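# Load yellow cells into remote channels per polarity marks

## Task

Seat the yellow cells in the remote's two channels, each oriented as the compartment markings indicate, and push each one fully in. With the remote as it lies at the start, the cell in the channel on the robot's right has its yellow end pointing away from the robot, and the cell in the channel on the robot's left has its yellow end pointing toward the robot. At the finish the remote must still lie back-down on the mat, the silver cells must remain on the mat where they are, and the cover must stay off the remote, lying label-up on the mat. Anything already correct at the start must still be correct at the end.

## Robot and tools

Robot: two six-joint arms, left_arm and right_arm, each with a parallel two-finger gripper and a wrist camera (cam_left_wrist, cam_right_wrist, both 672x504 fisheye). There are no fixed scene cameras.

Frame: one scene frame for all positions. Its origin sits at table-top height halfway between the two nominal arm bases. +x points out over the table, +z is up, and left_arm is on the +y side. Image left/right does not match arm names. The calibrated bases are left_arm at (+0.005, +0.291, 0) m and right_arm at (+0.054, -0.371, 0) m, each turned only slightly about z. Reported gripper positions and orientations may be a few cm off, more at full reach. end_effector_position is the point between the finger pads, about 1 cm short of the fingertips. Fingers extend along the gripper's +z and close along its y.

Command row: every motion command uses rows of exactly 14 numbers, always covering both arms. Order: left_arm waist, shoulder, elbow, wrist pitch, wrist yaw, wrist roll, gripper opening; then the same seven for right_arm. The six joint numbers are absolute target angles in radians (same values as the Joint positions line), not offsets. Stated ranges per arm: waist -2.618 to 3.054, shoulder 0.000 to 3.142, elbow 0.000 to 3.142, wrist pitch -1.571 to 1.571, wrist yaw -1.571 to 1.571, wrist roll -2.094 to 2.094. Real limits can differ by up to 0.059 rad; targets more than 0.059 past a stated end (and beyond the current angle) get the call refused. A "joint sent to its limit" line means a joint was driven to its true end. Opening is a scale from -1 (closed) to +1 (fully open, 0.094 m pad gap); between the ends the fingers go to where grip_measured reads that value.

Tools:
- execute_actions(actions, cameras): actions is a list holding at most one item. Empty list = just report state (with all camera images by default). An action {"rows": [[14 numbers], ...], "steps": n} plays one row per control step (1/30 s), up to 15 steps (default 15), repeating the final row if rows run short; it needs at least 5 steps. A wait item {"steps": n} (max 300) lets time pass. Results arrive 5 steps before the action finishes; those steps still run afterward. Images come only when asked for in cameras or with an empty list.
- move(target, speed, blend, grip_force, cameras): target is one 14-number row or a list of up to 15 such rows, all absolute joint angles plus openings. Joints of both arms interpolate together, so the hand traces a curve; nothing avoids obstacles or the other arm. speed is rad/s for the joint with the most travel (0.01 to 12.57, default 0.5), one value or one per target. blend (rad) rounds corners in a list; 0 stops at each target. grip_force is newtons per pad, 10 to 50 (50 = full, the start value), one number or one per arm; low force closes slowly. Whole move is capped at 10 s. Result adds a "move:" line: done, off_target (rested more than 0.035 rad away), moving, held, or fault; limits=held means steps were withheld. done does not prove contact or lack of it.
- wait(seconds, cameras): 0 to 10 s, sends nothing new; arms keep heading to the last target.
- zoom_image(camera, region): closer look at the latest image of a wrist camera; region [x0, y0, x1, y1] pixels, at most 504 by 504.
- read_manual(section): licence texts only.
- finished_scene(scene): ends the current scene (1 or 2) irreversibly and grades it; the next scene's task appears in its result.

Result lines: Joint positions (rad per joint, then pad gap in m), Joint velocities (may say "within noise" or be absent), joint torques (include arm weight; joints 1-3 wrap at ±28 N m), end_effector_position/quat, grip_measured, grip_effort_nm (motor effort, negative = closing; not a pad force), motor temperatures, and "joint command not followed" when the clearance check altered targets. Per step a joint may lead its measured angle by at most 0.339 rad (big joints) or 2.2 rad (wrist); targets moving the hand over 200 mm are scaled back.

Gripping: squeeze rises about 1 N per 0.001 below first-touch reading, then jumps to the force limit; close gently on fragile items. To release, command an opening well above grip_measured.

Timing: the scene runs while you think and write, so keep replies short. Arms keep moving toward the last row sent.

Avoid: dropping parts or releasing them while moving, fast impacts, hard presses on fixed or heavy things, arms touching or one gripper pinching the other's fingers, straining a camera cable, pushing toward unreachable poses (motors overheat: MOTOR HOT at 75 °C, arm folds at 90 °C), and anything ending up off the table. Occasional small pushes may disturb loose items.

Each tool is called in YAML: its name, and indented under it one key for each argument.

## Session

execute_actions:
  actions: []

zoom_image:
  camera: "cam_right_wrist"
  region: [150, 150, 500, 400]

Scene clock: 0.00 s.
left_arm: end_effector_position=(+0.2597, +0.2905, +0.3195) grip_measured=+1.000 grip_effort_nm=n/a end_effector_quat_wxyz=(+0.543, -0.180, +0.809, +0.138) | right_arm: end_effector_position=(+0.2483, -0.2477, +0.3210) grip_measured=+1.000 grip_effort_nm=n/a end_effector_quat_wxyz=(+0.582, -0.235, +0.765, +0.141)
Joint positions: left_arm=[-0.658 0.876 1.095 -0.942 -0.971 -0.599 0.094] | right_arm=[0.604 0.486 0.882 -0.683 0.104 -0.029 0.094]
Joint velocities: within noise
Joint torques (N m): no reading
Motor temperatures (°C): left_arm=[25 24 30 24 23 23 28] | right_arm=[26 23 27 27 23 25 22]
Heat: left arm: 30 °C; right arm: 27 °C.
camera_calibration:
cam_left_wrist: T_world_to_cam=[[0.455783, -0.887152, -0.0722699, 0.164144], [-0.778069, -0.357672, -0.51641, 0.486522], [0.432286, 0.291602, -0.853286, 0.177701], [0, 0, 0, 1]] pos_world=[0.226917, 0.267818, 0.414738]
cam_right_wrist: T_world_to_cam=[[0.556474, -0.830528, 0.0236701, -0.348337], [-0.669427, -0.465042, -0.579313, 0.249895], [0.492143, 0.306527, -0.814761, 0.31129], [0, 0, 0, 1]] pos_world=[0.207928, -0.268511, 0.406639]

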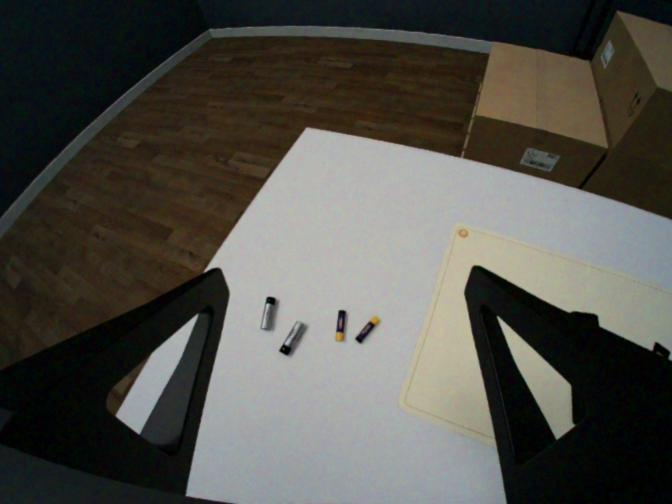

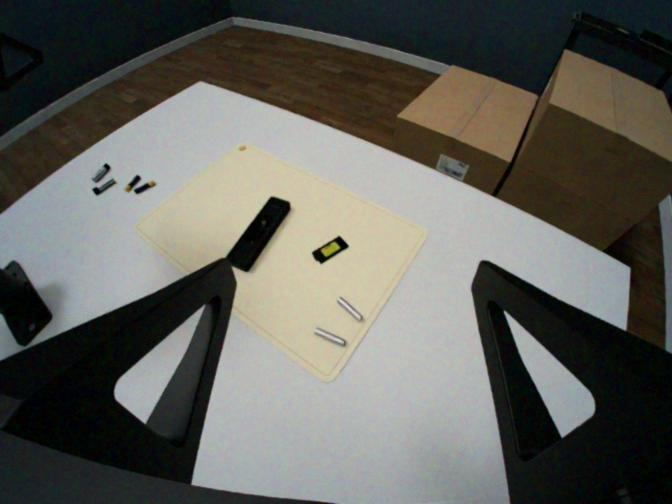

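Scaled by 1.440 from the camera's 672x504 image, which has a finer 960x720 frame.

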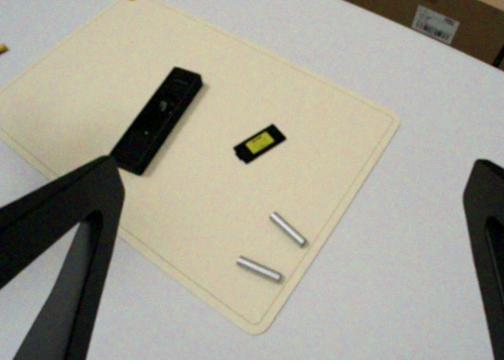

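move:
  target: [0.015, 1.872, 1.345, -1.052, 0, 0.322, -0.4, 0.604, 0.486, 0.882, -0.683, 0.104, -0.029, 1]
  speed: 0.8
  grip_force: [20, 50]
  cameras: ["cam_left_wrist"]

zoom_image:
  camera: "cam_left_wrist"
  region: [230, 170, 450, 340]

Scene clock: 7.20 s.
left_arm: end_effector_position=(+0.3376, +0.3091, +0.0451) grip_measured=-0.393 grip_effort_nm=-0.15 end_effector_quat_wxyz=(-0.009, +0.134, +0.991, +0.006) | right_arm: end_effector_position=(+0.2483, -0.2477, +0.3210) grip_measured=+1.000 grip_effort_nm=-0.01 end_effector_quat_wxyz=(+0.582, -0.235, +0.765, +0.141)
Joint positions: left_arm=[0.016 1.866 1.321 -1.042 -0.015 0.314 0.029] | right_arm=[0.604 0.486 0.882 -0.683 0.104 -0.029 0.094]
Joint velocities: left_arm=[-0.002 -0.002 -0.012 -0.022 -0.037 0.007 -0.009] | right_arm=[within noise]
Joint torques (N m): left_arm=[-0.09 -8.29 9.57 0.13 0.15 0.09] | right_arm=[0.09 2.47 6.42 2.18 0.02 0.04]
Heat: left arm: 31 °C; right arm: 30 °C.
Kept back: nothing.
grip_force (N): 20, 50
move: moving (left_arm; no rest 5 s after the path's end)
camera_calibration:
cam_left_wrist: T_world_to_cam=[[-0.299983, -0.953022, -0.0419538, 0.399486], [-0.758042, 0.211449, 0.616978, 0.178209], [-0.579122, 0.216885, -0.785862, 0.266023], [0, 0, 0, 1]] pos_world=[0.408989, 0.28534, 0.115866]
Images, in order (width x height): cam_left_wrist 672x504.

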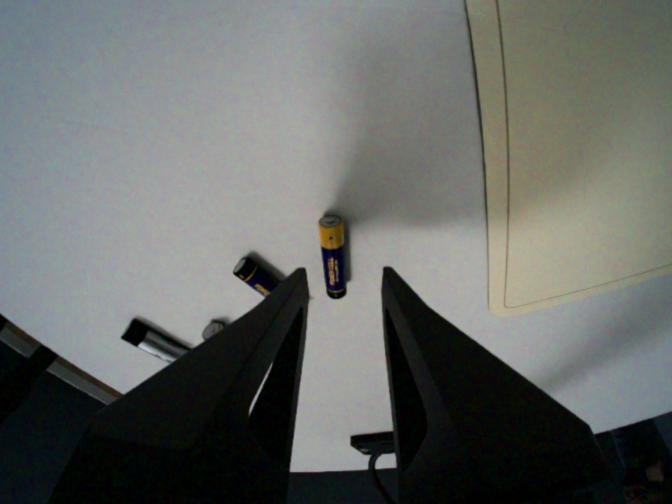

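Scaled by 2.291 from the camera's 672x504 image, which has a finer 960x720 frame.

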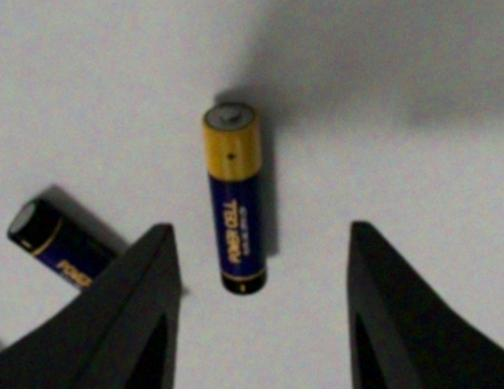

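move:
  target: [0.056, 1.872, 1.202, -0.902, 0, 0.340, -0.5, 0.604, 0.486, 0.882, -0.683, 0.104, -0.029, 1]
  speed: 0.2
  cameras: ["cam_left_wrist"]

zoom_image:
  camera: "cam_left_wrist"
  region: [260, 200, 430, 340]

Scene clock: 9.17 s.
left_arm: end_effector_position=(+0.3302, +0.3197, +0.0191) grip_measured=-0.497 grip_effort_nm=-0.15 end_effector_quat_wxyz=(-0.003, +0.126, +0.992, +0.006) | right_arm: end_effector_position=(+0.2483, -0.2477, +0.3210) grip_measured=+1.000 grip_effort_nm=-0.01 end_effector_quat_wxyz=(+0.582, -0.235, +0.765, +0.141)
Joint positions: left_arm=[0.05 1.866 1.211 -0.919 -0.014 0.332 0.024] | right_arm=[0.604 0.486 0.882 -0.683 0.104 -0.029 0.094]
Joint torques (N m): left_arm=[0.43 -8.09 6.04 0.47 0.13 0.11] | right_arm=[0.08 2.48 6.42 2.18 0.02 0.03]
Heat: left arm: 31 °C; right arm: 31 °C.
Kept back: nothing.
grip_force (N): 20, 50
move: done
camera_calibration:
cam_left_wrist: T_world_to_cam=[[-0.284167, -0.957701, -0.0453667, 0.40259], [-0.768886, 0.199364, 0.60751, 0.194059], [-0.572769, 0.207516, -0.793015, 0.239993], [0, 0, 0, 1]] pos_world=[0.401073, 0.29707, 0.0906893]
Images, in order (width x height): cam_left_wrist 672x504.

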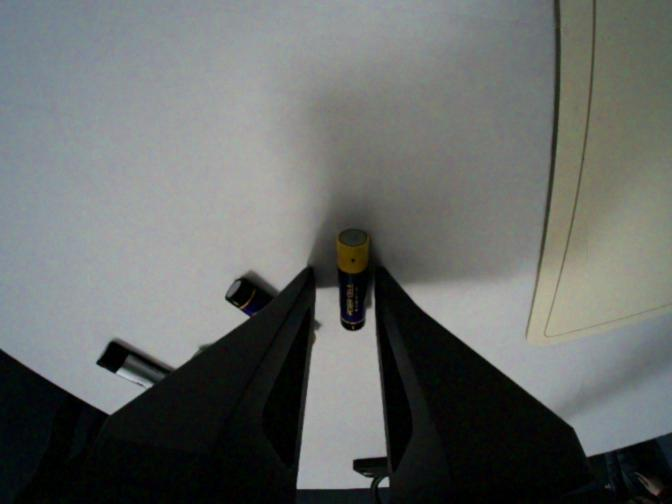

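Scaled by 2.965 from the camera's 672x504 image, which has a finer 960x720 frame.

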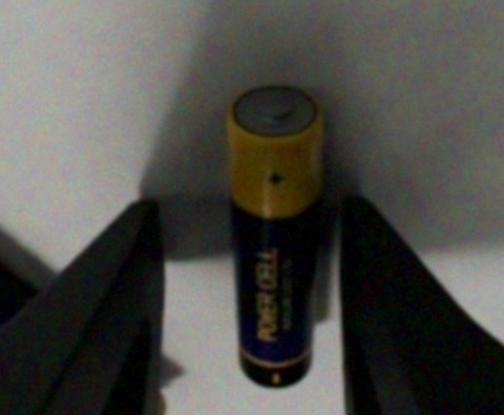

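move:
  target:
    - [0.056, 1.872, 1.202, -0.902, 0.010, 0.340, -0.5, 0.604, 0.486, 0.882, -0.683, 0.104, -0.029, 1]
    - [0.056, 1.872, 1.202, -0.902, 0.010, 0.340, -0.9, 0.604, 0.486, 0.882, -0.683, 0.104, -0.029, 1]
  speed: 0.2
  cameras: ["cam_left_wrist"]

zoom_image:
  camera: "cam_left_wrist"
  region: [260, 200, 430, 340]

Scene clock: 11.53 s.
left_arm: end_effector_position=(+0.3304, +0.3181, +0.0190) grip_measured=-0.771 grip_effort_nm=-0.45 end_effector_quat_wxyz=(-0.002, +0.126, +0.992, +0.002) | right_arm: end_effector_position=(+0.2483, -0.2477, +0.3210) grip_measured=+1.000 grip_effort_nm=-0.01 end_effector_quat_wxyz=(+0.582, -0.235, +0.765, +0.141)
Joint positions: left_arm=[0.05 1.866 1.211 -0.919 -0.005 0.332 0.011] | right_arm=[0.604 0.486 0.882 -0.683 0.104 -0.029 0.094]
Joint torques (N m): left_arm=[0.39 -8.05 6.12 0.47 0.18 0.11] | right_arm=[0.08 2.48 6.42 2.19 0.02 0.03]
Heat: left arm: 31 °C; right arm: 31 °C.
Kept back: nothing.
grip_force (N): 20, 50
move: done
camera_calibration:
cam_left_wrist: T_world_to_cam=[[-0.284126, -0.95806, -0.0373331, 0.401046], [-0.769543, 0.204647, 0.604916, 0.19314], [-0.571905, 0.200602, -0.795414, 0.242336], [0, 0, 0, 1]] pos_world=[0.401171, 0.296088, 0.0908958]
Images, in order (width x height): cam_left_wrist 672x504.

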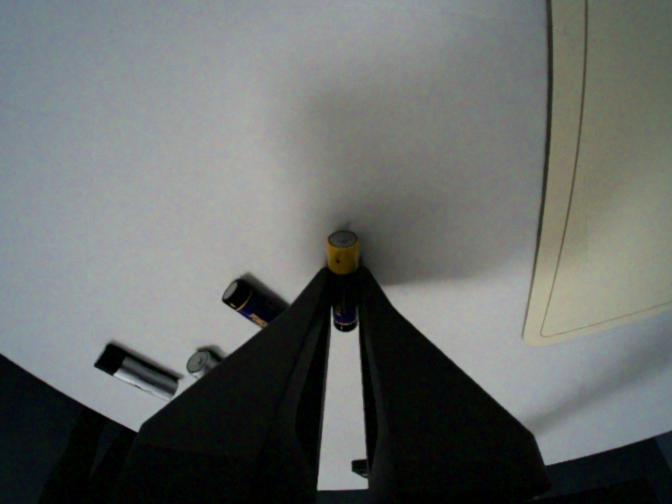

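Scaled by 2.965 from the camera's 672x504 image, which has a finer 960x720 frame.

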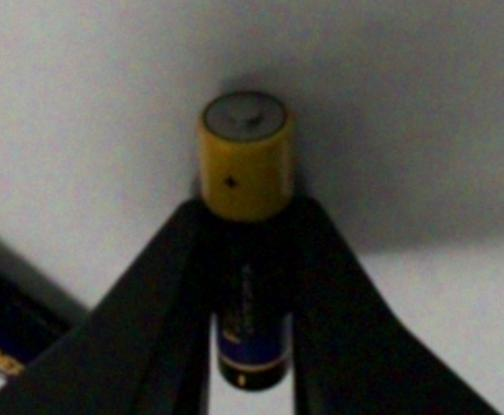

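move:
  target:
    - [0.056, 1.76, 1.202, -0.93, 0, 0.340, -0.9, 0.604, 0.486, 0.882, -0.683, 0.104, -0.029, 1]
    - [-0.58, 1.54, 0.97, -0.31, 0, 0, -0.9, 0.604, 0.486, 0.882, -0.683, 0.104, -0.029, 1]
  speed: [0.4, 0.7]
  blend: [0.05, 0]
  cameras: ["cam_left_wrist"]

zoom_image:
  camera: "cam_left_wrist"
  region: [290, 120, 400, 230]

Scene clock: 13.83 s.
left_arm: end_effector_position=(+0.3541, +0.0773, +0.0994) grip_measured=-0.772 grip_effort_nm=-0.47 end_effector_quat_wxyz=(+0.311, +0.261, +0.910, -0.085) | right_arm: end_effector_position=(+0.2483, -0.2477, +0.3210) grip_measured=+1.000 grip_effort_nm=-0.01 end_effector_quat_wxyz=(+0.582, -0.235, +0.765, +0.141)
Joint positions: left_arm=[-0.581 1.566 0.983 -0.332 -0.003 0.008 0.011] | right_arm=[0.604 0.486 0.882 -0.683 0.104 -0.029 0.094]
Joint torques (N m): left_arm=[0.05 -9.43 7.21 1.67 0.04 -0.1] | right_arm=[0.08 2.47 6.42 2.18 0.02 0.04]
Motor temperatures (°C): left_arm=[25 25 31 24 23 23 28] | right_arm=[26 23 29 32 23 25 22]
Heat: left arm: 31 °C; right arm: 32 °C.
Kept back: nothing.
grip_force (N): 20, 50
move: done
camera_calibration:
cam_left_wrist: T_world_to_cam=[[-0.533483, -0.844029, -0.0548785, 0.261287], [-0.844931, 0.534764, -0.0109289, 0.274418], [0.0385713, 0.0405381, -0.998433, 0.184517], [0, 0, 0, 1]] pos_world=[0.36414, 0.066305, 0.201566]
Images, in order (width x height): cam_left_wrist 672x504.

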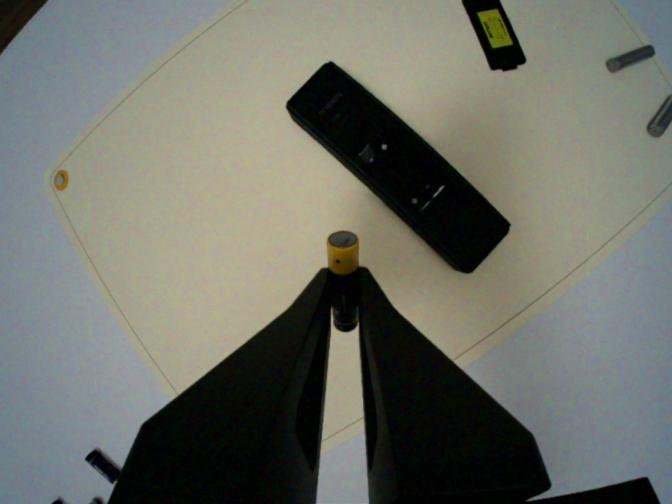

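Scaled by 4.582 from the camera's 672x504 image, which has a finer 960x720 frame.

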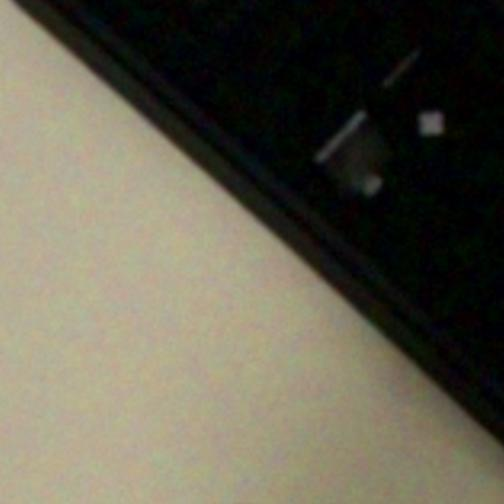

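zoom_image:
  camera: "cam_left_wrist"
  region: [350, 120, 460, 230]

Scaled by 4.582 from the camera's 672x504 image, which has a finer 960x720 frame.

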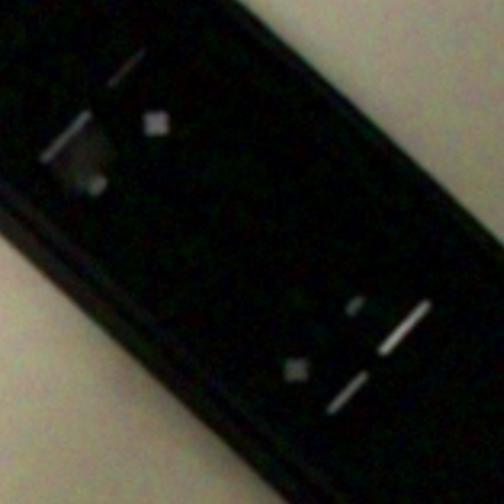

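move:
  target: [-0.660, 2.54, 2.421, -1.466, 0, -0.882, -0.9, 0.604, 0.486, 0.882, -0.683, 0.104, -0.029, 1]
  speed: 0.6
  cameras: ["cam_left_wrist"]

zoom_image:
  camera: "cam_left_wrist"
  region: [250, 150, 430, 330]

Scene clock: 17.93 s.
left_arm: end_effector_position=(+0.3981, +0.0088, +0.0527) grip_measured=-0.772 grip_effort_nm=-0.47 end_effector_quat_wxyz=(+0.000, -0.124, +0.992, +0.002) | right_arm: end_effector_position=(+0.2483, -0.2477, +0.3210) grip_measured=+1.000 grip_effort_nm=-0.01 end_effector_quat_wxyz=(+0.582, -0.235, +0.765, +0.141)
Joint positions: left_arm=[-0.654 2.516 2.395 -1.452 -0.003 -0.873 0.011] | right_arm=[0.604 0.486 0.882 -0.683 0.104 -0.029 0.094]
Joint torques (N m): left_arm=[-0.42 -12.18 10.06 0.14 0.04 -0.06] | right_arm=[0.08 2.48 6.42 2.19 0.02 0.04]
Heat: left arm: 32 °C; right arm: 33 °C.
Kept back: nothing.
grip_force (N): 20, 50
move: done
camera_calibration:
cam_left_wrist: T_world_to_cam=[[0.211868, -0.976601, -0.0369206, -0.072048], [-0.776239, -0.191113, 0.600773, 0.294585], [-0.593771, -0.0986254, -0.798567, 0.381364], [0, 0, 0, 1]] pos_world=[0.470376, 0.0235491, 0.124906]
Images, in order (width x height): cam_left_wrist 672x504.

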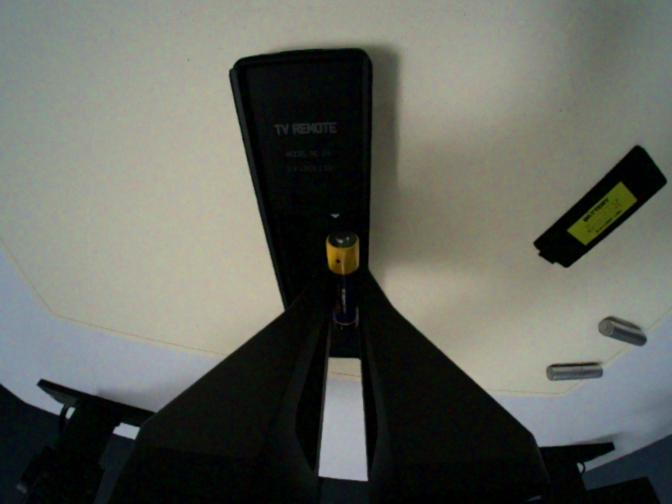

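Scaled by 2.800 from the camera's 672x504 image, which has a finer 960x720 frame.

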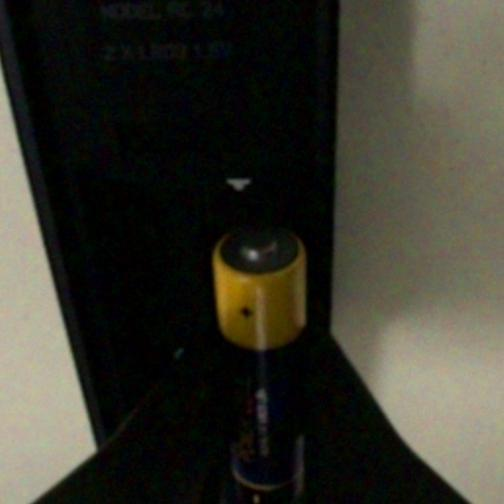

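move:
  target: [-0.6435, 2.54, 2.349, -1.417, 0, -0.882, -0.9, 0.604, 0.486, 0.882, -0.683, 0.104, -0.029, 1]
  speed: 0.12
  cameras: ["cam_left_wrist"]

zoom_image:
  camera: "cam_left_wrist"
  region: [260, 170, 430, 340]

Scene clock: 19.90 s.
left_arm: end_effector_position=(+0.3967, +0.0114, +0.0436) grip_measured=-0.772 grip_effort_nm=-0.47 end_effector_quat_wxyz=(-0.005, -0.125, +0.992, +0.007) | right_arm: end_effector_position=(+0.2483, -0.2477, +0.3210) grip_measured=+1.000 grip_effort_nm=-0.01 end_effector_quat_wxyz=(+0.582, -0.235, +0.765, +0.141)
Joint positions: left_arm=[-0.651 2.516 2.359 -1.43 -0.003 -0.874 0.011] | right_arm=[0.604 0.486 0.882 -0.683 0.104 -0.029 0.094]
Joint torques (N m): left_arm=[0.61 -12.16 6.57 0.37 0.07 -0.06] | right_arm=[0.06 2.48 6.42 2.19 0.02 0.03]
Heat: left arm: 32 °C; right arm: 34 °C.
Kept back: nothing.
grip_force (N): 20, 50
move: done
camera_calibration:
cam_left_wrist: T_world_to_cam=[[0.214685, -0.975516, -0.0477428, -0.0702294], [-0.768474, -0.198886, 0.608187, 0.296014], [-0.602792, -0.0938795, -0.792357, 0.376816], [0, 0, 0, 1]] pos_world=[0.469698, 0.0257385, 0.115188]
Images, in order (width x height): cam_left_wrist 672x504.

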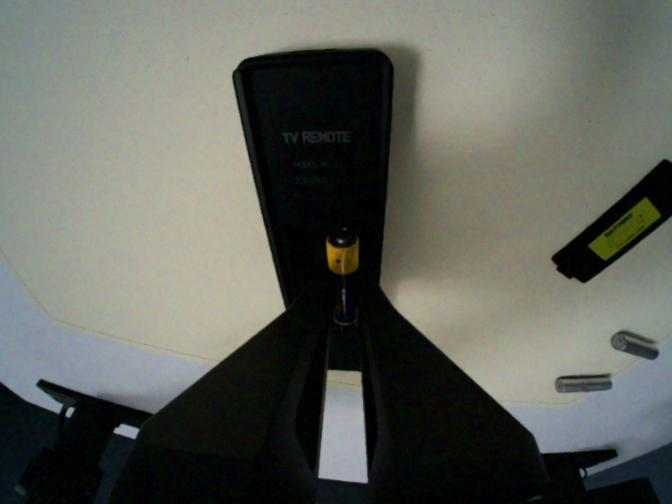

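Scaled by 2.965 from the camera's 672x504 image, which has a finer 960x720 frame.

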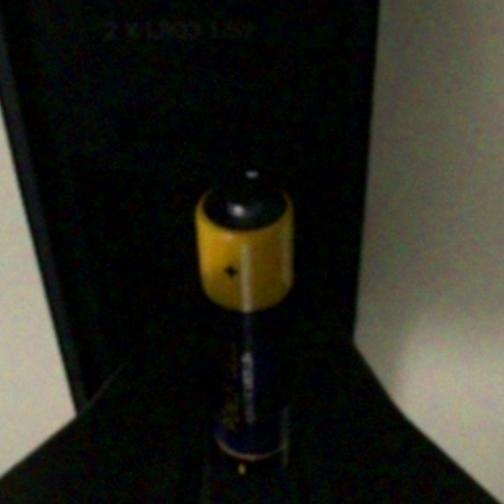

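move:
  target: [-0.6435, 2.54, 2.320, -1.382, 0, -0.882, -0.9, 0.604, 0.486, 0.882, -0.683, 0.104, -0.029, 1]
  speed: 0.08
  cameras: ["cam_left_wrist"]

zoom_image:
  camera: "cam_left_wrist"
  region: [260, 170, 430, 340]

Scene clock: 20.97 s.
left_arm: end_effector_position=(+0.3962, +0.0124, +0.0380) grip_measured=-0.772 grip_effort_nm=-0.47 end_effector_quat_wxyz=(-0.007, -0.126, +0.992, +0.008) | right_arm: end_effector_position=(+0.2483, -0.2477, +0.3210) grip_measured=+1.000 grip_effort_nm=-0.01 end_effector_quat_wxyz=(+0.582, -0.235, +0.765, +0.141)
Joint positions: left_arm=[-0.65 2.516 2.336 -1.413 -0.003 -0.874 0.011] | right_arm=[0.604 0.486 0.882 -0.683 0.104 -0.029 0.094]
Joint torques (N m): left_arm=[0.54 -12.14 5.97 0.56 0.05 -0.08] | right_arm=[0.08 2.48 6.42 2.18 0.02 0.04]
Heat: left arm: 32 °C; right arm: 34 °C.
Kept back: nothing.
grip_force (N): 20, 50
move: done
camera_calibration:
cam_left_wrist: T_world_to_cam=[[0.215619, -0.975108, -0.0516962, -0.0696352], [-0.76554, -0.20167, 0.610965, 0.298107], [-0.606183, -0.0921605, -0.789968, 0.37345], [0, 0, 0, 1]] pos_world=[0.469606, 0.0266346, 0.10928]
Images, in order (width x height): cam_left_wrist 672x504.

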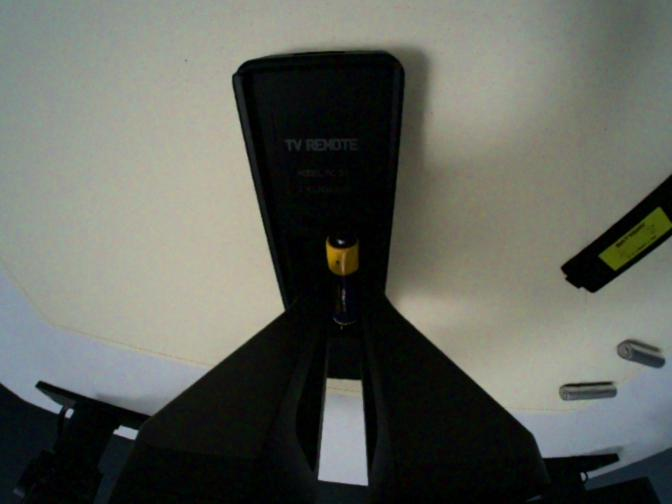

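Scaled by 2.965 from the camera's 672x504 image, which has a finer 960x720 frame.

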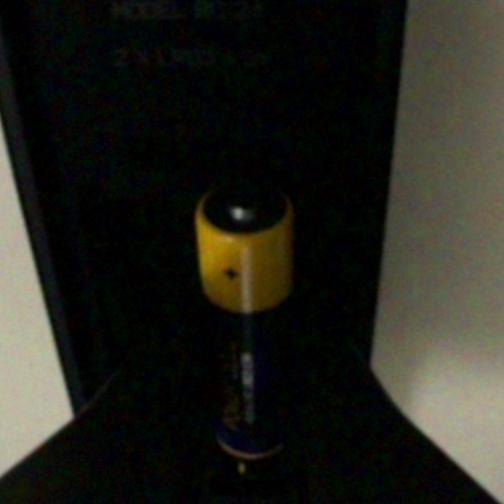

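move:
  target:
    - [-0.6435, 2.54, 2.378, -1.395, 0, -0.882, -0.9, 0.604, 0.486, 0.882, -0.683, 0.104, -0.029, 1]
    - [-0.6435, 2.54, 2.345, -1.376, 0, -0.882, -0.9, 0.604, 0.486, 0.882, -0.683, 0.104, -0.029, 1]
  speed: 0.1
  cameras: ["cam_left_wrist"]

zoom_image:
  camera: "cam_left_wrist"
  region: [260, 170, 430, 340]

Scene clock: 22.87 s.
left_arm: end_effector_position=(+0.3998, +0.0098, +0.0419) grip_measured=-0.772 grip_effort_nm=-0.47 end_effector_quat_wxyz=(+0.000, -0.126, +0.992, +0.002) | right_arm: end_effector_position=(+0.2483, -0.2477, +0.3210) grip_measured=+1.000 grip_effort_nm=-0.01 end_effector_quat_wxyz=(+0.582, -0.235, +0.765, +0.141)
Joint positions: left_arm=[-0.65 2.516 2.352 -1.41 -0.002 -0.874 0.011] | right_arm=[0.604 0.486 0.882 -0.683 0.104 -0.029 0.094]
Joint torques (N m): left_arm=[0.54 -12.12 6.78 0.62 0.01 -0.07] | right_arm=[0.08 2.48 6.42 2.18 0.02 0.04]
Heat: left arm: 32 °C; right arm: 34 °C.
Kept back: nothing.
grip_force (N): 20, 50
move: done
camera_calibration:
cam_left_wrist: T_world_to_cam=[[0.216228, -0.975633, -0.0372337, -0.0736774], [-0.77453, -0.194627, 0.60185, 0.301843], [-0.594431, -0.101299, -0.79774, 0.37407], [0, 0, 0, 1]] pos_world=[0.472077, 0.0247575, 0.114003]
Images, in order (width x height): cam_left_wrist 672x504.

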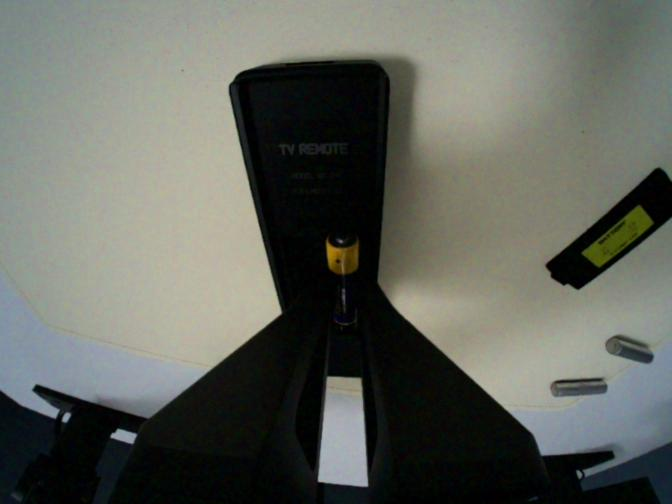

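Scaled by 2.965 from the camera's 672x504 image, which has a finer 960x720 frame.

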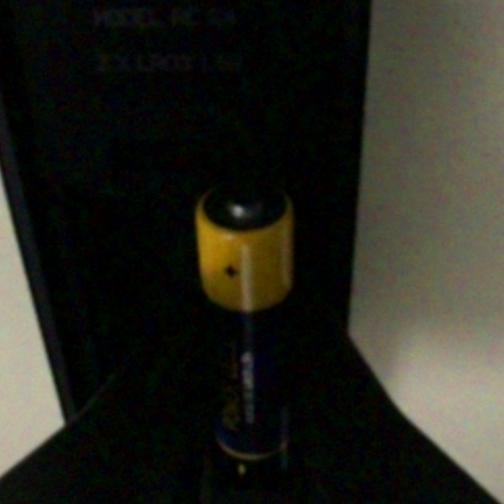

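move:
  target: [-0.6435, 2.54, 2.320, -1.358, 0, -0.882, -0.9, 0.604, 0.486, 0.882, -0.683, 0.104, -0.029, 1]
  speed: 0.08
  cameras: ["cam_left_wrist"]

zoom_image:
  camera: "cam_left_wrist"
  region: [260, 170, 430, 340]

Scene clock: 23.87 s.
left_arm: end_effector_position=(+0.4003, +0.0093, +0.0400) grip_measured=-0.772 grip_effort_nm=-0.47 end_effector_quat_wxyz=(+0.000, -0.126, +0.992, +0.001) | right_arm: end_effector_position=(+0.2483, -0.2477, +0.3210) grip_measured=+1.000 grip_effort_nm=-0.01 end_effector_quat_wxyz=(+0.582, -0.235, +0.765, +0.141)
Joint positions: left_arm=[-0.65 2.516 2.345 -1.4 -0.002 -0.874 0.011] | right_arm=[0.604 0.486 0.882 -0.683 0.104 -0.029 0.094]
Joint torques (N m): left_arm=[0.54 -12.22 5.22 0.74 0.02 -0.08] | right_arm=[0.08 2.48 6.42 2.19 0.02 0.04]
Heat: left arm: 32 °C; right arm: 34 °C.
Kept back: nothing.
grip_force (N): 20, 50
move: off_target (left_arm); left_arm: the wrist pitch is farthest, 0.042 rad from its target
camera_calibration:
cam_left_wrist: T_world_to_cam=[[0.216271, -0.975685, -0.0355785, -0.0743213], [-0.775669, -0.193838, 0.600637, 0.303769], [-0.592929, -0.102303, -0.79873, 0.372348], [0, 0, 0, 1]] pos_world=[0.472473, 0.0244601, 0.112306]
Images, in order (width x height): cam_left_wrist 672x504.

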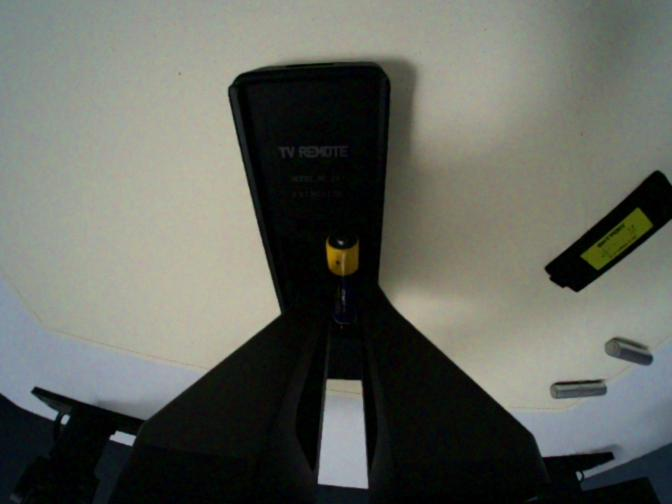

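Scaled by 2.965 from the camera's 672x504 image, which has a finer 960x720 frame.

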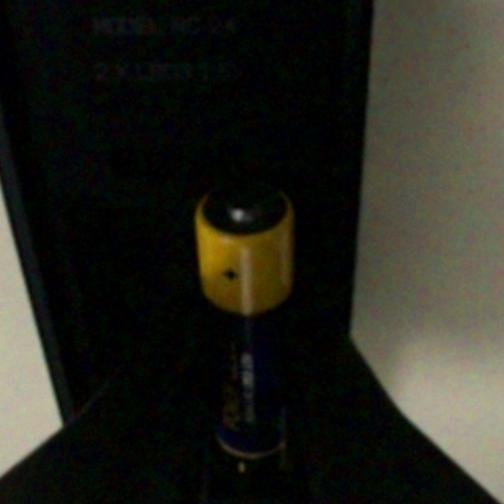

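move:
  target:
    - [-0.6435, 2.54, 2.330, -1.365, 0, -0.882, -0.68, 0.604, 0.486, 0.882, -0.683, 0.104, -0.029, 1]
    - [-0.6435, 2.54, 2.435, -1.48, 0, -0.882, -0.68, 0.604, 0.486, 0.882, -0.683, 0.104, -0.029, 1]
    - [-0.6435, 2.54, 2.435, -1.48, 0, -0.882, -1, 0.604, 0.486, 0.882, -0.683, 0.104, -0.029, 1]
  speed: [0.1,0.15,0.15]
  cameras: ["cam_left_wrist"]

zoom_image:
  camera: "cam_left_wrist"
  region: [260, 150, 430, 320]

Scene clock: 28.07 s.
left_arm: end_effector_position=(+0.3996, +0.0113, +0.0566) grip_measured=-0.986 grip_effort_nm=-0.46 end_effector_quat_wxyz=(+0.001, -0.127, +0.992, +0.001) | right_arm: end_effector_position=(+0.2483, -0.2477, +0.3210) grip_measured=+1.000 grip_effort_nm=-0.01 end_effector_quat_wxyz=(+0.582, -0.235, +0.765, +0.141)
Joint positions: left_arm=[-0.648 2.516 2.411 -1.466 -0.002 -0.874 0.001] | right_arm=[0.604 0.486 0.882 -0.683 0.104 -0.029 0.094]
Joint torques (N m): left_arm=[0.31 -12.14 9.85 0.13 0.05 -0.08] | right_arm=[0.08 2.47 6.42 2.19 0.02 0.03]
Heat: left arm: 32 °C; right arm: 35 °C.
Kept back: nothing.
grip_force (N): 20, 50
move: done
camera_calibration:
cam_left_wrist: T_world_to_cam=[[0.21859, -0.97516, -0.0358009, -0.0726053], [-0.775314, -0.195837, 0.600447, 0.293572], [-0.592543, -0.103495, -0.798863, 0.385273], [0, 0, 0, 1]] pos_world=[0.471772, 0.026564, 0.128907]
Images, in order (width x height): cam_left_wrist 672x504.

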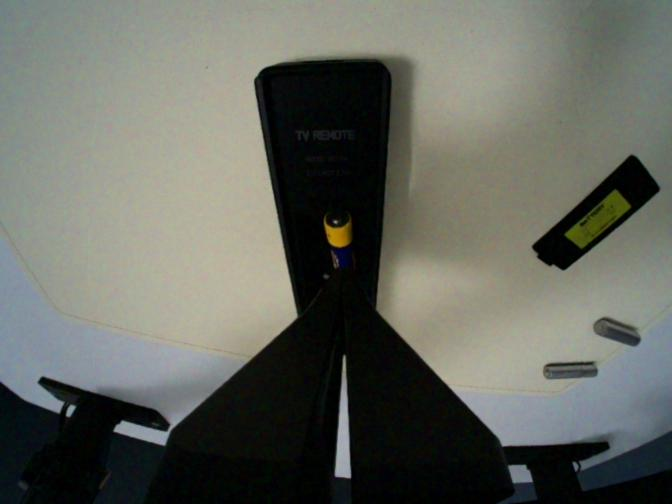

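Scaled by 2.965 from the camera's 672x504 image, which has a finer 960x720 frame.

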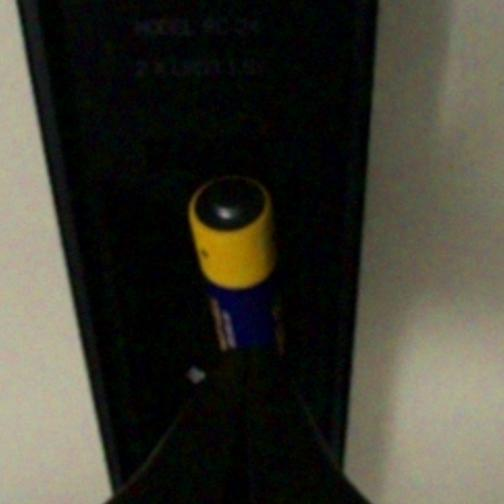

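move:
  target: [-0.60, 1.54, 0.97, -0.31, 0, 0, -1, 0.604, 0.486, 0.882, -0.683, 0.104, -0.029, 1]
  speed: 0.8
  cameras: ["cam_left_wrist"]

zoom_image:
  camera: "cam_left_wrist"
  region: [340, 120, 450, 230]

Scene clock: 30.97 s.
left_arm: end_effector_position=(+0.3477, +0.0683, +0.0983) grip_measured=-0.986 grip_effort_nm=-0.47 end_effector_quat_wxyz=(+0.308, +0.267, +0.909, -0.092) | right_arm: end_effector_position=(+0.2483, -0.2477, +0.3210) grip_measured=+1.000 grip_effort_nm=-0.01 end_effector_quat_wxyz=(+0.582, -0.235, +0.765, +0.141)
Joint positions: left_arm=[-0.608 1.566 0.98 -0.33 -0.002 -0.007 0.001] | right_arm=[0.604 0.486 0.882 -0.683 0.104 -0.029 0.094]
Joint torques (N m): left_arm=[0.57 -9.48 7.5 1.64 0.03 0.09] | right_arm=[0.08 2.48 6.42 2.18 0.02 0.04]
Heat: left arm: 32 °C; right arm: 35 °C.
Kept back: nothing.
grip_force (N): 20, 50
move: done
camera_calibration:
cam_left_wrist: T_world_to_cam=[[-0.546749, -0.836077, -0.0451791, 0.253276], [-0.836671, 0.54763, -0.00911159, 0.269904], [0.0323594, 0.0328183, -0.998937, 0.186762], [0, 0, 0, 1]] pos_world=[0.358256, 0.0578211, 0.200465]
Images, in order (width x height): cam_left_wrist 672x504.

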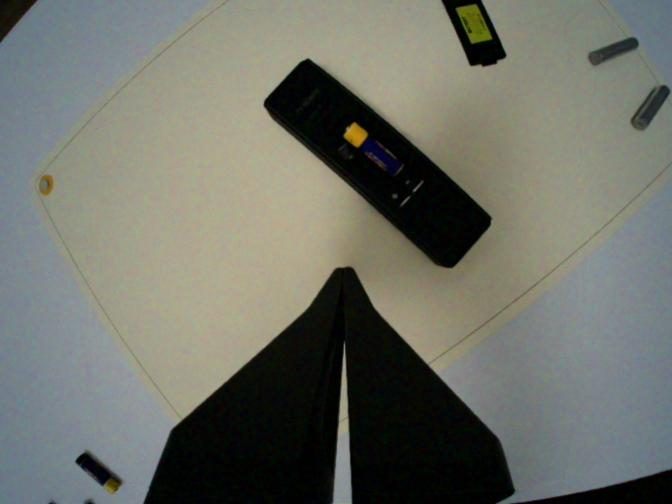

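Scaled by 4.582 from the camera's 672x504 image, which has a finer 960x720 frame.

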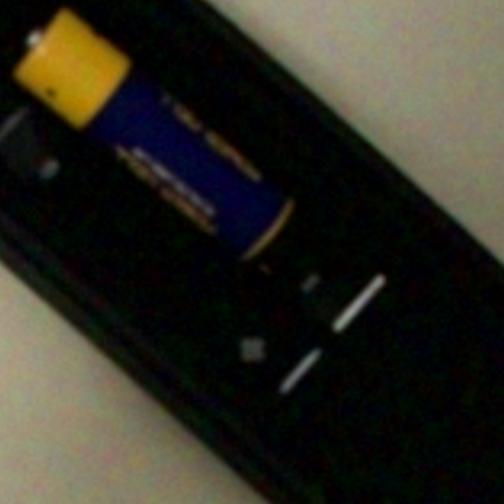

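move:
  target:
    - [-0.656, 2.537, 2.416, -1.464, 0, -0.882, -0.72, 0.604, 0.486, 0.882, -0.683, 0.104, -0.029, 1]
  speed: [0.7]
  cameras: ["cam_left_wrist"]

zoom_image:
  camera: "cam_left_wrist"
  region: [260, 170, 430, 340]

Scene clock: 34.60 s.
left_arm: end_effector_position=(+0.3989, +0.0106, +0.0530) grip_measured=-0.723 grip_effort_nm=0.16 end_effector_quat_wxyz=(+0.000, -0.126, +0.992, +0.001) | right_arm: end_effector_position=(+0.2483, -0.2477, +0.3210) grip_measured=+1.000 grip_effort_nm=-0.01 end_effector_quat_wxyz=(+0.582, -0.235, +0.765, +0.141)
Joint positions: left_arm=[-0.649 2.513 2.391 -1.45 -0.002 -0.873 0.013] | right_arm=[0.604 0.486 0.882 -0.683 0.104 -0.029 0.094]
Joint torques (N m): left_arm=[-0.61 -12.08 10.07 0.11 0.01 -0.08] | right_arm=[0.09 2.47 6.42 2.18 0.02 0.04]
Heat: left arm: 33 °C; right arm: 36 °C.
Kept back: nothing.
grip_force (N): 20, 50
move: done
camera_calibration:
cam_left_wrist: T_world_to_cam=[[0.216235, -0.975662, -0.0364071, -0.0722701], [-0.775079, -0.194216, 0.601275, 0.294821], [-0.593713, -0.101798, -0.798212, 0.382235], [0, 0, 0, 1]] pos_world=[0.471075, 0.0256588, 0.125205]
Images, in order (width x height): cam_left_wrist 672x504.

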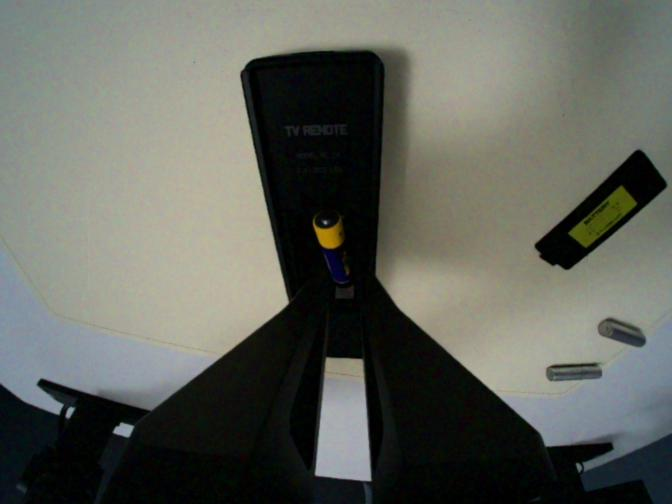

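Scaled by 2.965 from the camera's 672x504 image, which has a finer 960x720 frame.

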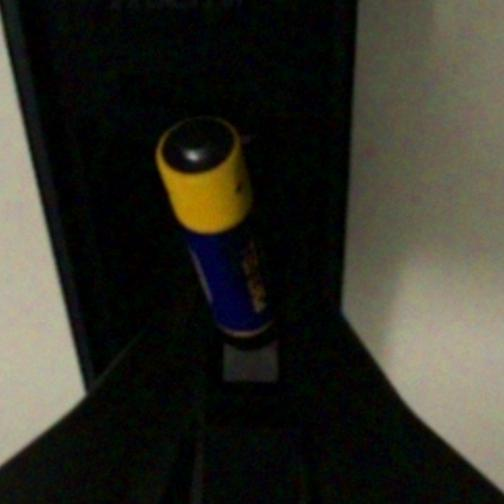

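move:
  target:
    - [-0.6235, 2.540, 2.416, -1.464, 0, -0.972, -0.58, 0.604, 0.486, 0.882, -0.683, 0.104, -0.029, 1]
    - [-0.6235, 2.540, 2.340, -1.395, 0, -0.972, -0.58, 0.604, 0.486, 0.882, -0.683, 0.104, -0.029, 1]
  speed: [0.2, 0.12]
  cameras: ["cam_left_wrist"]

zoom_image:
  camera: "cam_left_wrist"
  region: [260, 190, 430, 360]

Scene clock: 37.67 s.
left_arm: end_effector_position=(+0.4065, +0.0190, +0.0428) grip_measured=-0.583 grip_effort_nm=0.16 end_effector_quat_wxyz=(+0.001, -0.182, +0.983, +0.001) | right_arm: end_effector_position=(+0.2483, -0.2477, +0.3210) grip_measured=+1.000 grip_effort_nm=-0.01 end_effector_quat_wxyz=(+0.582, -0.235, +0.765, +0.141)
Joint positions: left_arm=[-0.626 2.513 2.35 -1.408 -0.002 -0.963 0.02] | right_arm=[0.604 0.486 0.882 -0.683 0.104 -0.029 0.094]
Joint torques (N m): left_arm=[0.2 -11.92 6.6 0.41 0.04 -0.1] | right_arm=[0.08 2.48 6.42 2.18 0.02 0.04]
Heat: left arm: 33 °C; right arm: 36 °C.
Kept back: nothing.
grip_force (N): 20, 50
move: done
camera_calibration:
cam_left_wrist: T_world_to_cam=[[0.325264, -0.944981, -0.0348333, -0.111004], [-0.749275, -0.280024, 0.600144, 0.299716], [-0.576879, -0.169106, -0.799133, 0.373964], [0, 0, 0, 1]] pos_world=[0.476407, 0.04227, 0.115107]
Images, in order (width x height): cam_left_wrist 672x504.

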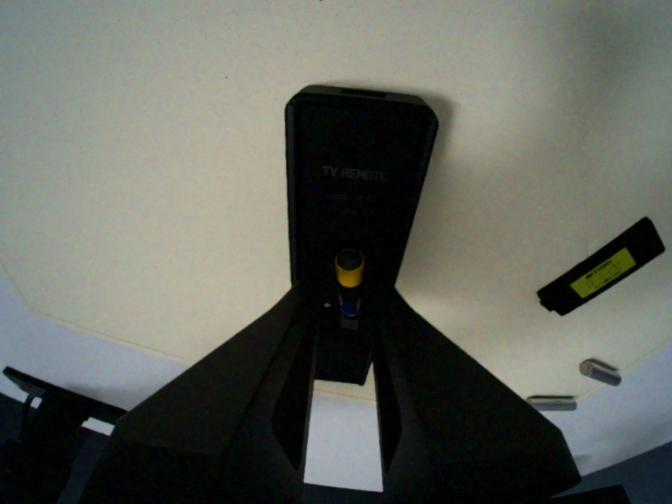

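Scaled by 2.965 from the camera's 672x504 image, which has a finer 960x720 frame.

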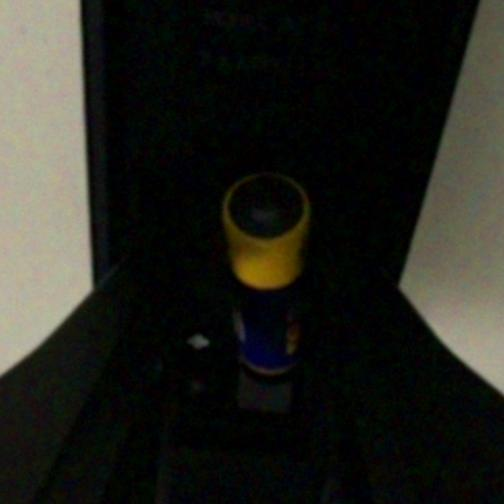

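move:
  target:
    - [-0.6235, 2.540, 2.312, -1.365, 0, -0.972, -0.58, 0.604, 0.486, 0.882, -0.683, 0.104, -0.029, 1]
    - [-0.6235, 2.540, 2.312, -1.365, 0, -0.972, -0.9, 0.604, 0.486, 0.882, -0.683, 0.104, -0.029, 1]
  speed: [0.12, 0.12]
  cameras: ["cam_left_wrist"]

zoom_image:
  camera: "cam_left_wrist"
  region: [260, 190, 430, 360]

Scene clock: 39.87 s.
left_arm: end_effector_position=(+0.4082, +0.0177, +0.0371) grip_measured=-0.771 grip_effort_nm=-0.45 end_effector_quat_wxyz=(+0.003, -0.182, +0.983, -0.002) | right_arm: end_effector_position=(+0.2483, -0.2477, +0.3210) grip_measured=+1.000 grip_effort_nm=-0.01 end_effector_quat_wxyz=(+0.582, -0.235, +0.765, +0.141)
Joint positions: left_arm=[-0.626 2.513 2.327 -1.378 -0.001 -0.963 0.011] | right_arm=[0.604 0.486 0.882 -0.683 0.104 -0.029 0.094]
Joint torques (N m): left_arm=[0.16 -11.84 6.05 0.44 0.02 -0.07] | right_arm=[0.08 2.48 6.42 2.19 0.02 0.04]
Motor temperatures (°C): left_arm=[25 28 33 25 23 23 28] | right_arm=[26 23 30 37 23 25 22]
Heat: left arm: 33 °C; right arm: 37 °C.
Kept back: nothing.
grip_force (N): 20, 50
move: done
camera_calibration:
cam_left_wrist: T_world_to_cam=[[0.325425, -0.945127, -0.0288854, -0.113274], [-0.752382, -0.277321, 0.597507, 0.305363], [-0.57273, -0.172711, -0.801343, 0.368559], [0, 0, 0, 1]] pos_world=[0.477697, 0.041279, 0.109614]
Images, in order (width x height): cam_left_wrist 672x504.

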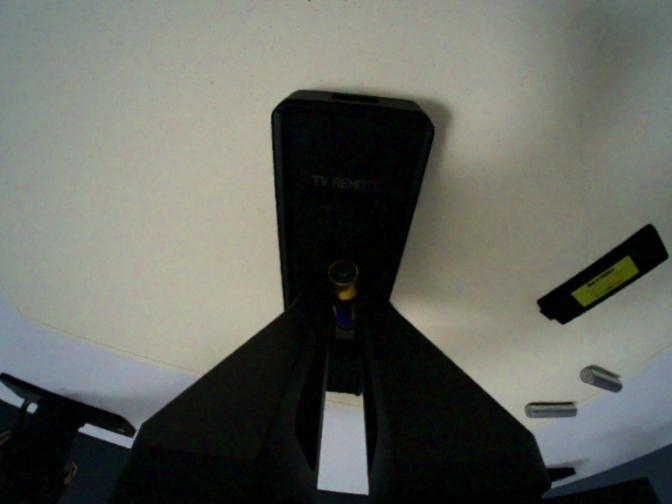

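Scaled by 2.965 from the camera's 672x504 image, which has a finer 960x720 frame.

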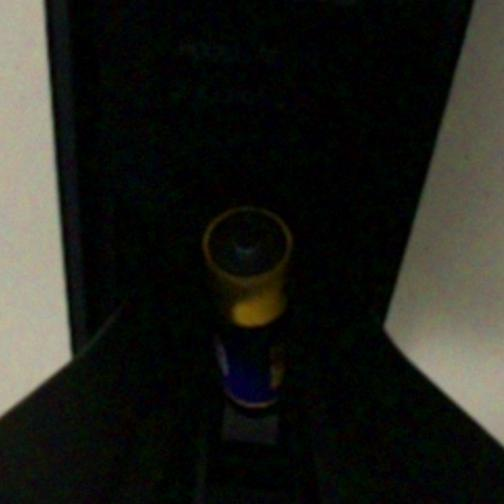

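move:
  target:
    - [-0.6235, 2.560, 2.398, -1.415, 0, -0.972, -0.9, 0.604, 0.486, 0.882, -0.683, 0.104, -0.029, 1]
    - [-0.640, 2.560, 2.398, -1.415, 0, -0.841, -0.9, 0.604, 0.486, 0.882, -0.683, 0.104, -0.029, 1]
  speed: [0.12, 0.12]
  cameras: ["cam_left_wrist"]

zoom_image:
  camera: "cam_left_wrist"
  region: [260, 190, 430, 360]

Scene clock: 43.00 s.
left_arm: end_effector_position=(+0.4080, +0.0140, +0.0392) grip_measured=-0.771 grip_effort_nm=-0.47 end_effector_quat_wxyz=(+0.002, -0.121, +0.993, -0.001) | right_arm: end_effector_position=(+0.2483, -0.2477, +0.3210) grip_measured=+1.000 grip_effort_nm=-0.01 end_effector_quat_wxyz=(+0.582, -0.235, +0.765, +0.141)
Joint positions: left_arm=[-0.633 2.532 2.372 -1.406 -0.001 -0.847 0.011] | right_arm=[0.604 0.486 0.882 -0.683 0.104 -0.029 0.094]
Joint torques (N m): left_arm=[-0.61 -11.92 10.17 0.18 0.03 0.08] | right_arm=[0.08 2.47 6.42 2.19 0.02 0.04]
Heat: left arm: 33 °C; right arm: 37 °C.
Kept back: nothing.
grip_force (N): 20, 50
move: done
camera_calibration:
cam_left_wrist: T_world_to_cam=[[0.207486, -0.977742, -0.0311413, -0.0680183], [-0.779733, -0.184523, 0.598304, 0.312794], [-0.590733, -0.0998577, -0.800664, 0.375908], [0, 0, 0, 1]] pos_world=[0.480069, 0.0287504, 0.111712]
Images, in order (width x height): cam_left_wrist 672x504.

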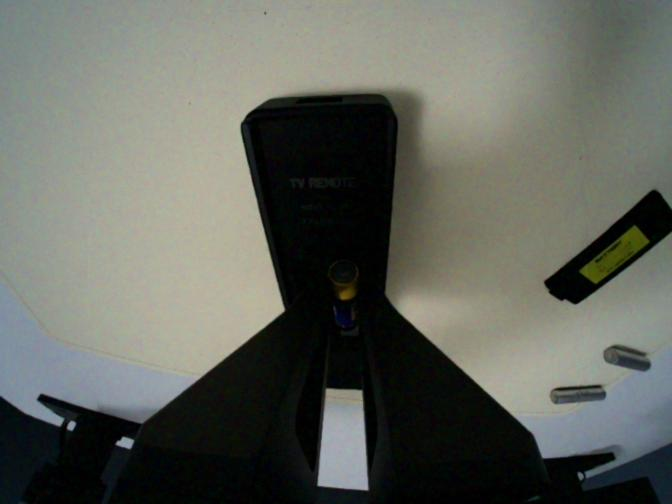

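Scaled by 2.965 from the camera's 672x504 image, which has a finer 960x720 frame.

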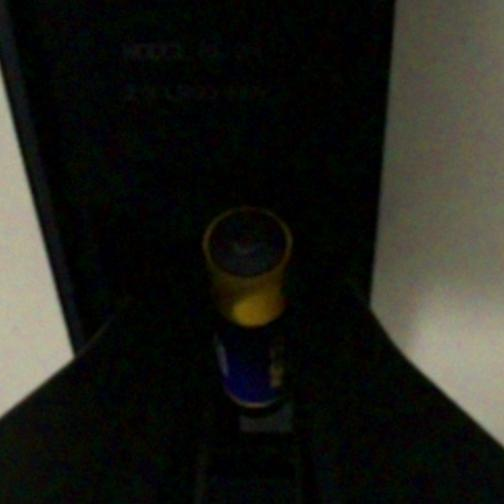

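move:
  target:
    - [-0.644, 2.560, 2.398, -1.405, 0, -0.841, -0.9, 0.604, 0.486, 0.882, -0.683, 0.104, -0.029, 1]
    - [-0.644, 2.560, 2.333, -1.360, 0, -0.841, -0.9, 0.604, 0.486, 0.882, -0.683, 0.104, -0.029, 1]
  speed: [0.12, 0.1]
  cameras: ["cam_left_wrist"]

zoom_image:
  camera: "cam_left_wrist"
  region: [260, 190, 430, 360]

Scene clock: 45.00 s.
left_arm: end_effector_position=(+0.4079, +0.0140, +0.0367) grip_measured=-0.772 grip_effort_nm=-0.47 end_effector_quat_wxyz=(+0.002, -0.121, +0.993, -0.001) | right_arm: end_effector_position=(+0.2483, -0.2477, +0.3210) grip_measured=+1.000 grip_effort_nm=-0.01 end_effector_quat_wxyz=(+0.582, -0.235, +0.765, +0.141)
Joint positions: left_arm=[-0.633 2.532 2.362 -1.397 -0.001 -0.847 0.011] | right_arm=[0.604 0.486 0.882 -0.683 0.104 -0.029 0.094]
Joint torques (N m): left_arm=[-0.94 -11.93 4.92 0.67 0.01 0.09] | right_arm=[0.09 2.48 6.41 2.18 0.02 0.04]
Heat: left arm: 33 °C; right arm: 37 °C.
Kept back: nothing.
grip_force (N): 20, 50
move: off_target (left_arm); left_arm: the wrist pitch is farthest, 0.037 rad from its target
camera_calibration:
cam_left_wrist: T_world_to_cam=[[0.207054, -0.977805, -0.0320198, -0.0678947], [-0.779239, -0.184619, 0.598918, 0.314031], [-0.591537, -0.0990574, -0.80017, 0.374125], [0, 0, 0, 1]] pos_world=[0.480072, 0.0286482, 0.10911]
Images, in order (width x height): cam_left_wrist 672x504.

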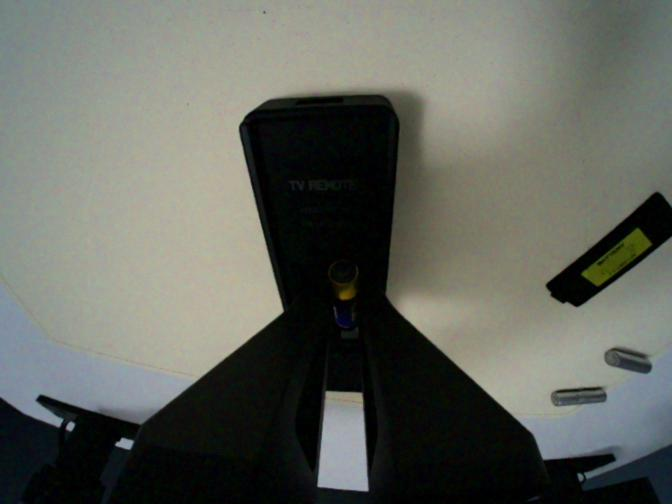

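Scaled by 2.965 from the camera's 672x504 image, which has a finer 960x720 frame.

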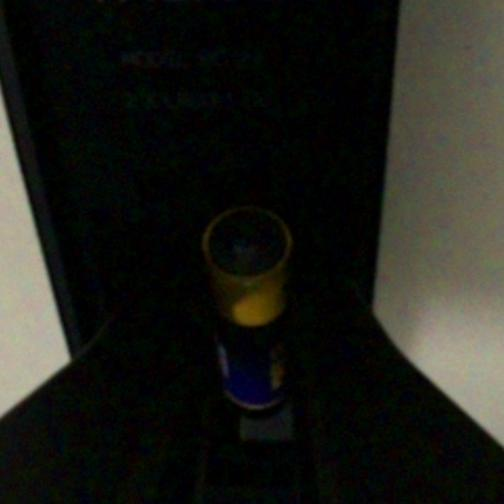

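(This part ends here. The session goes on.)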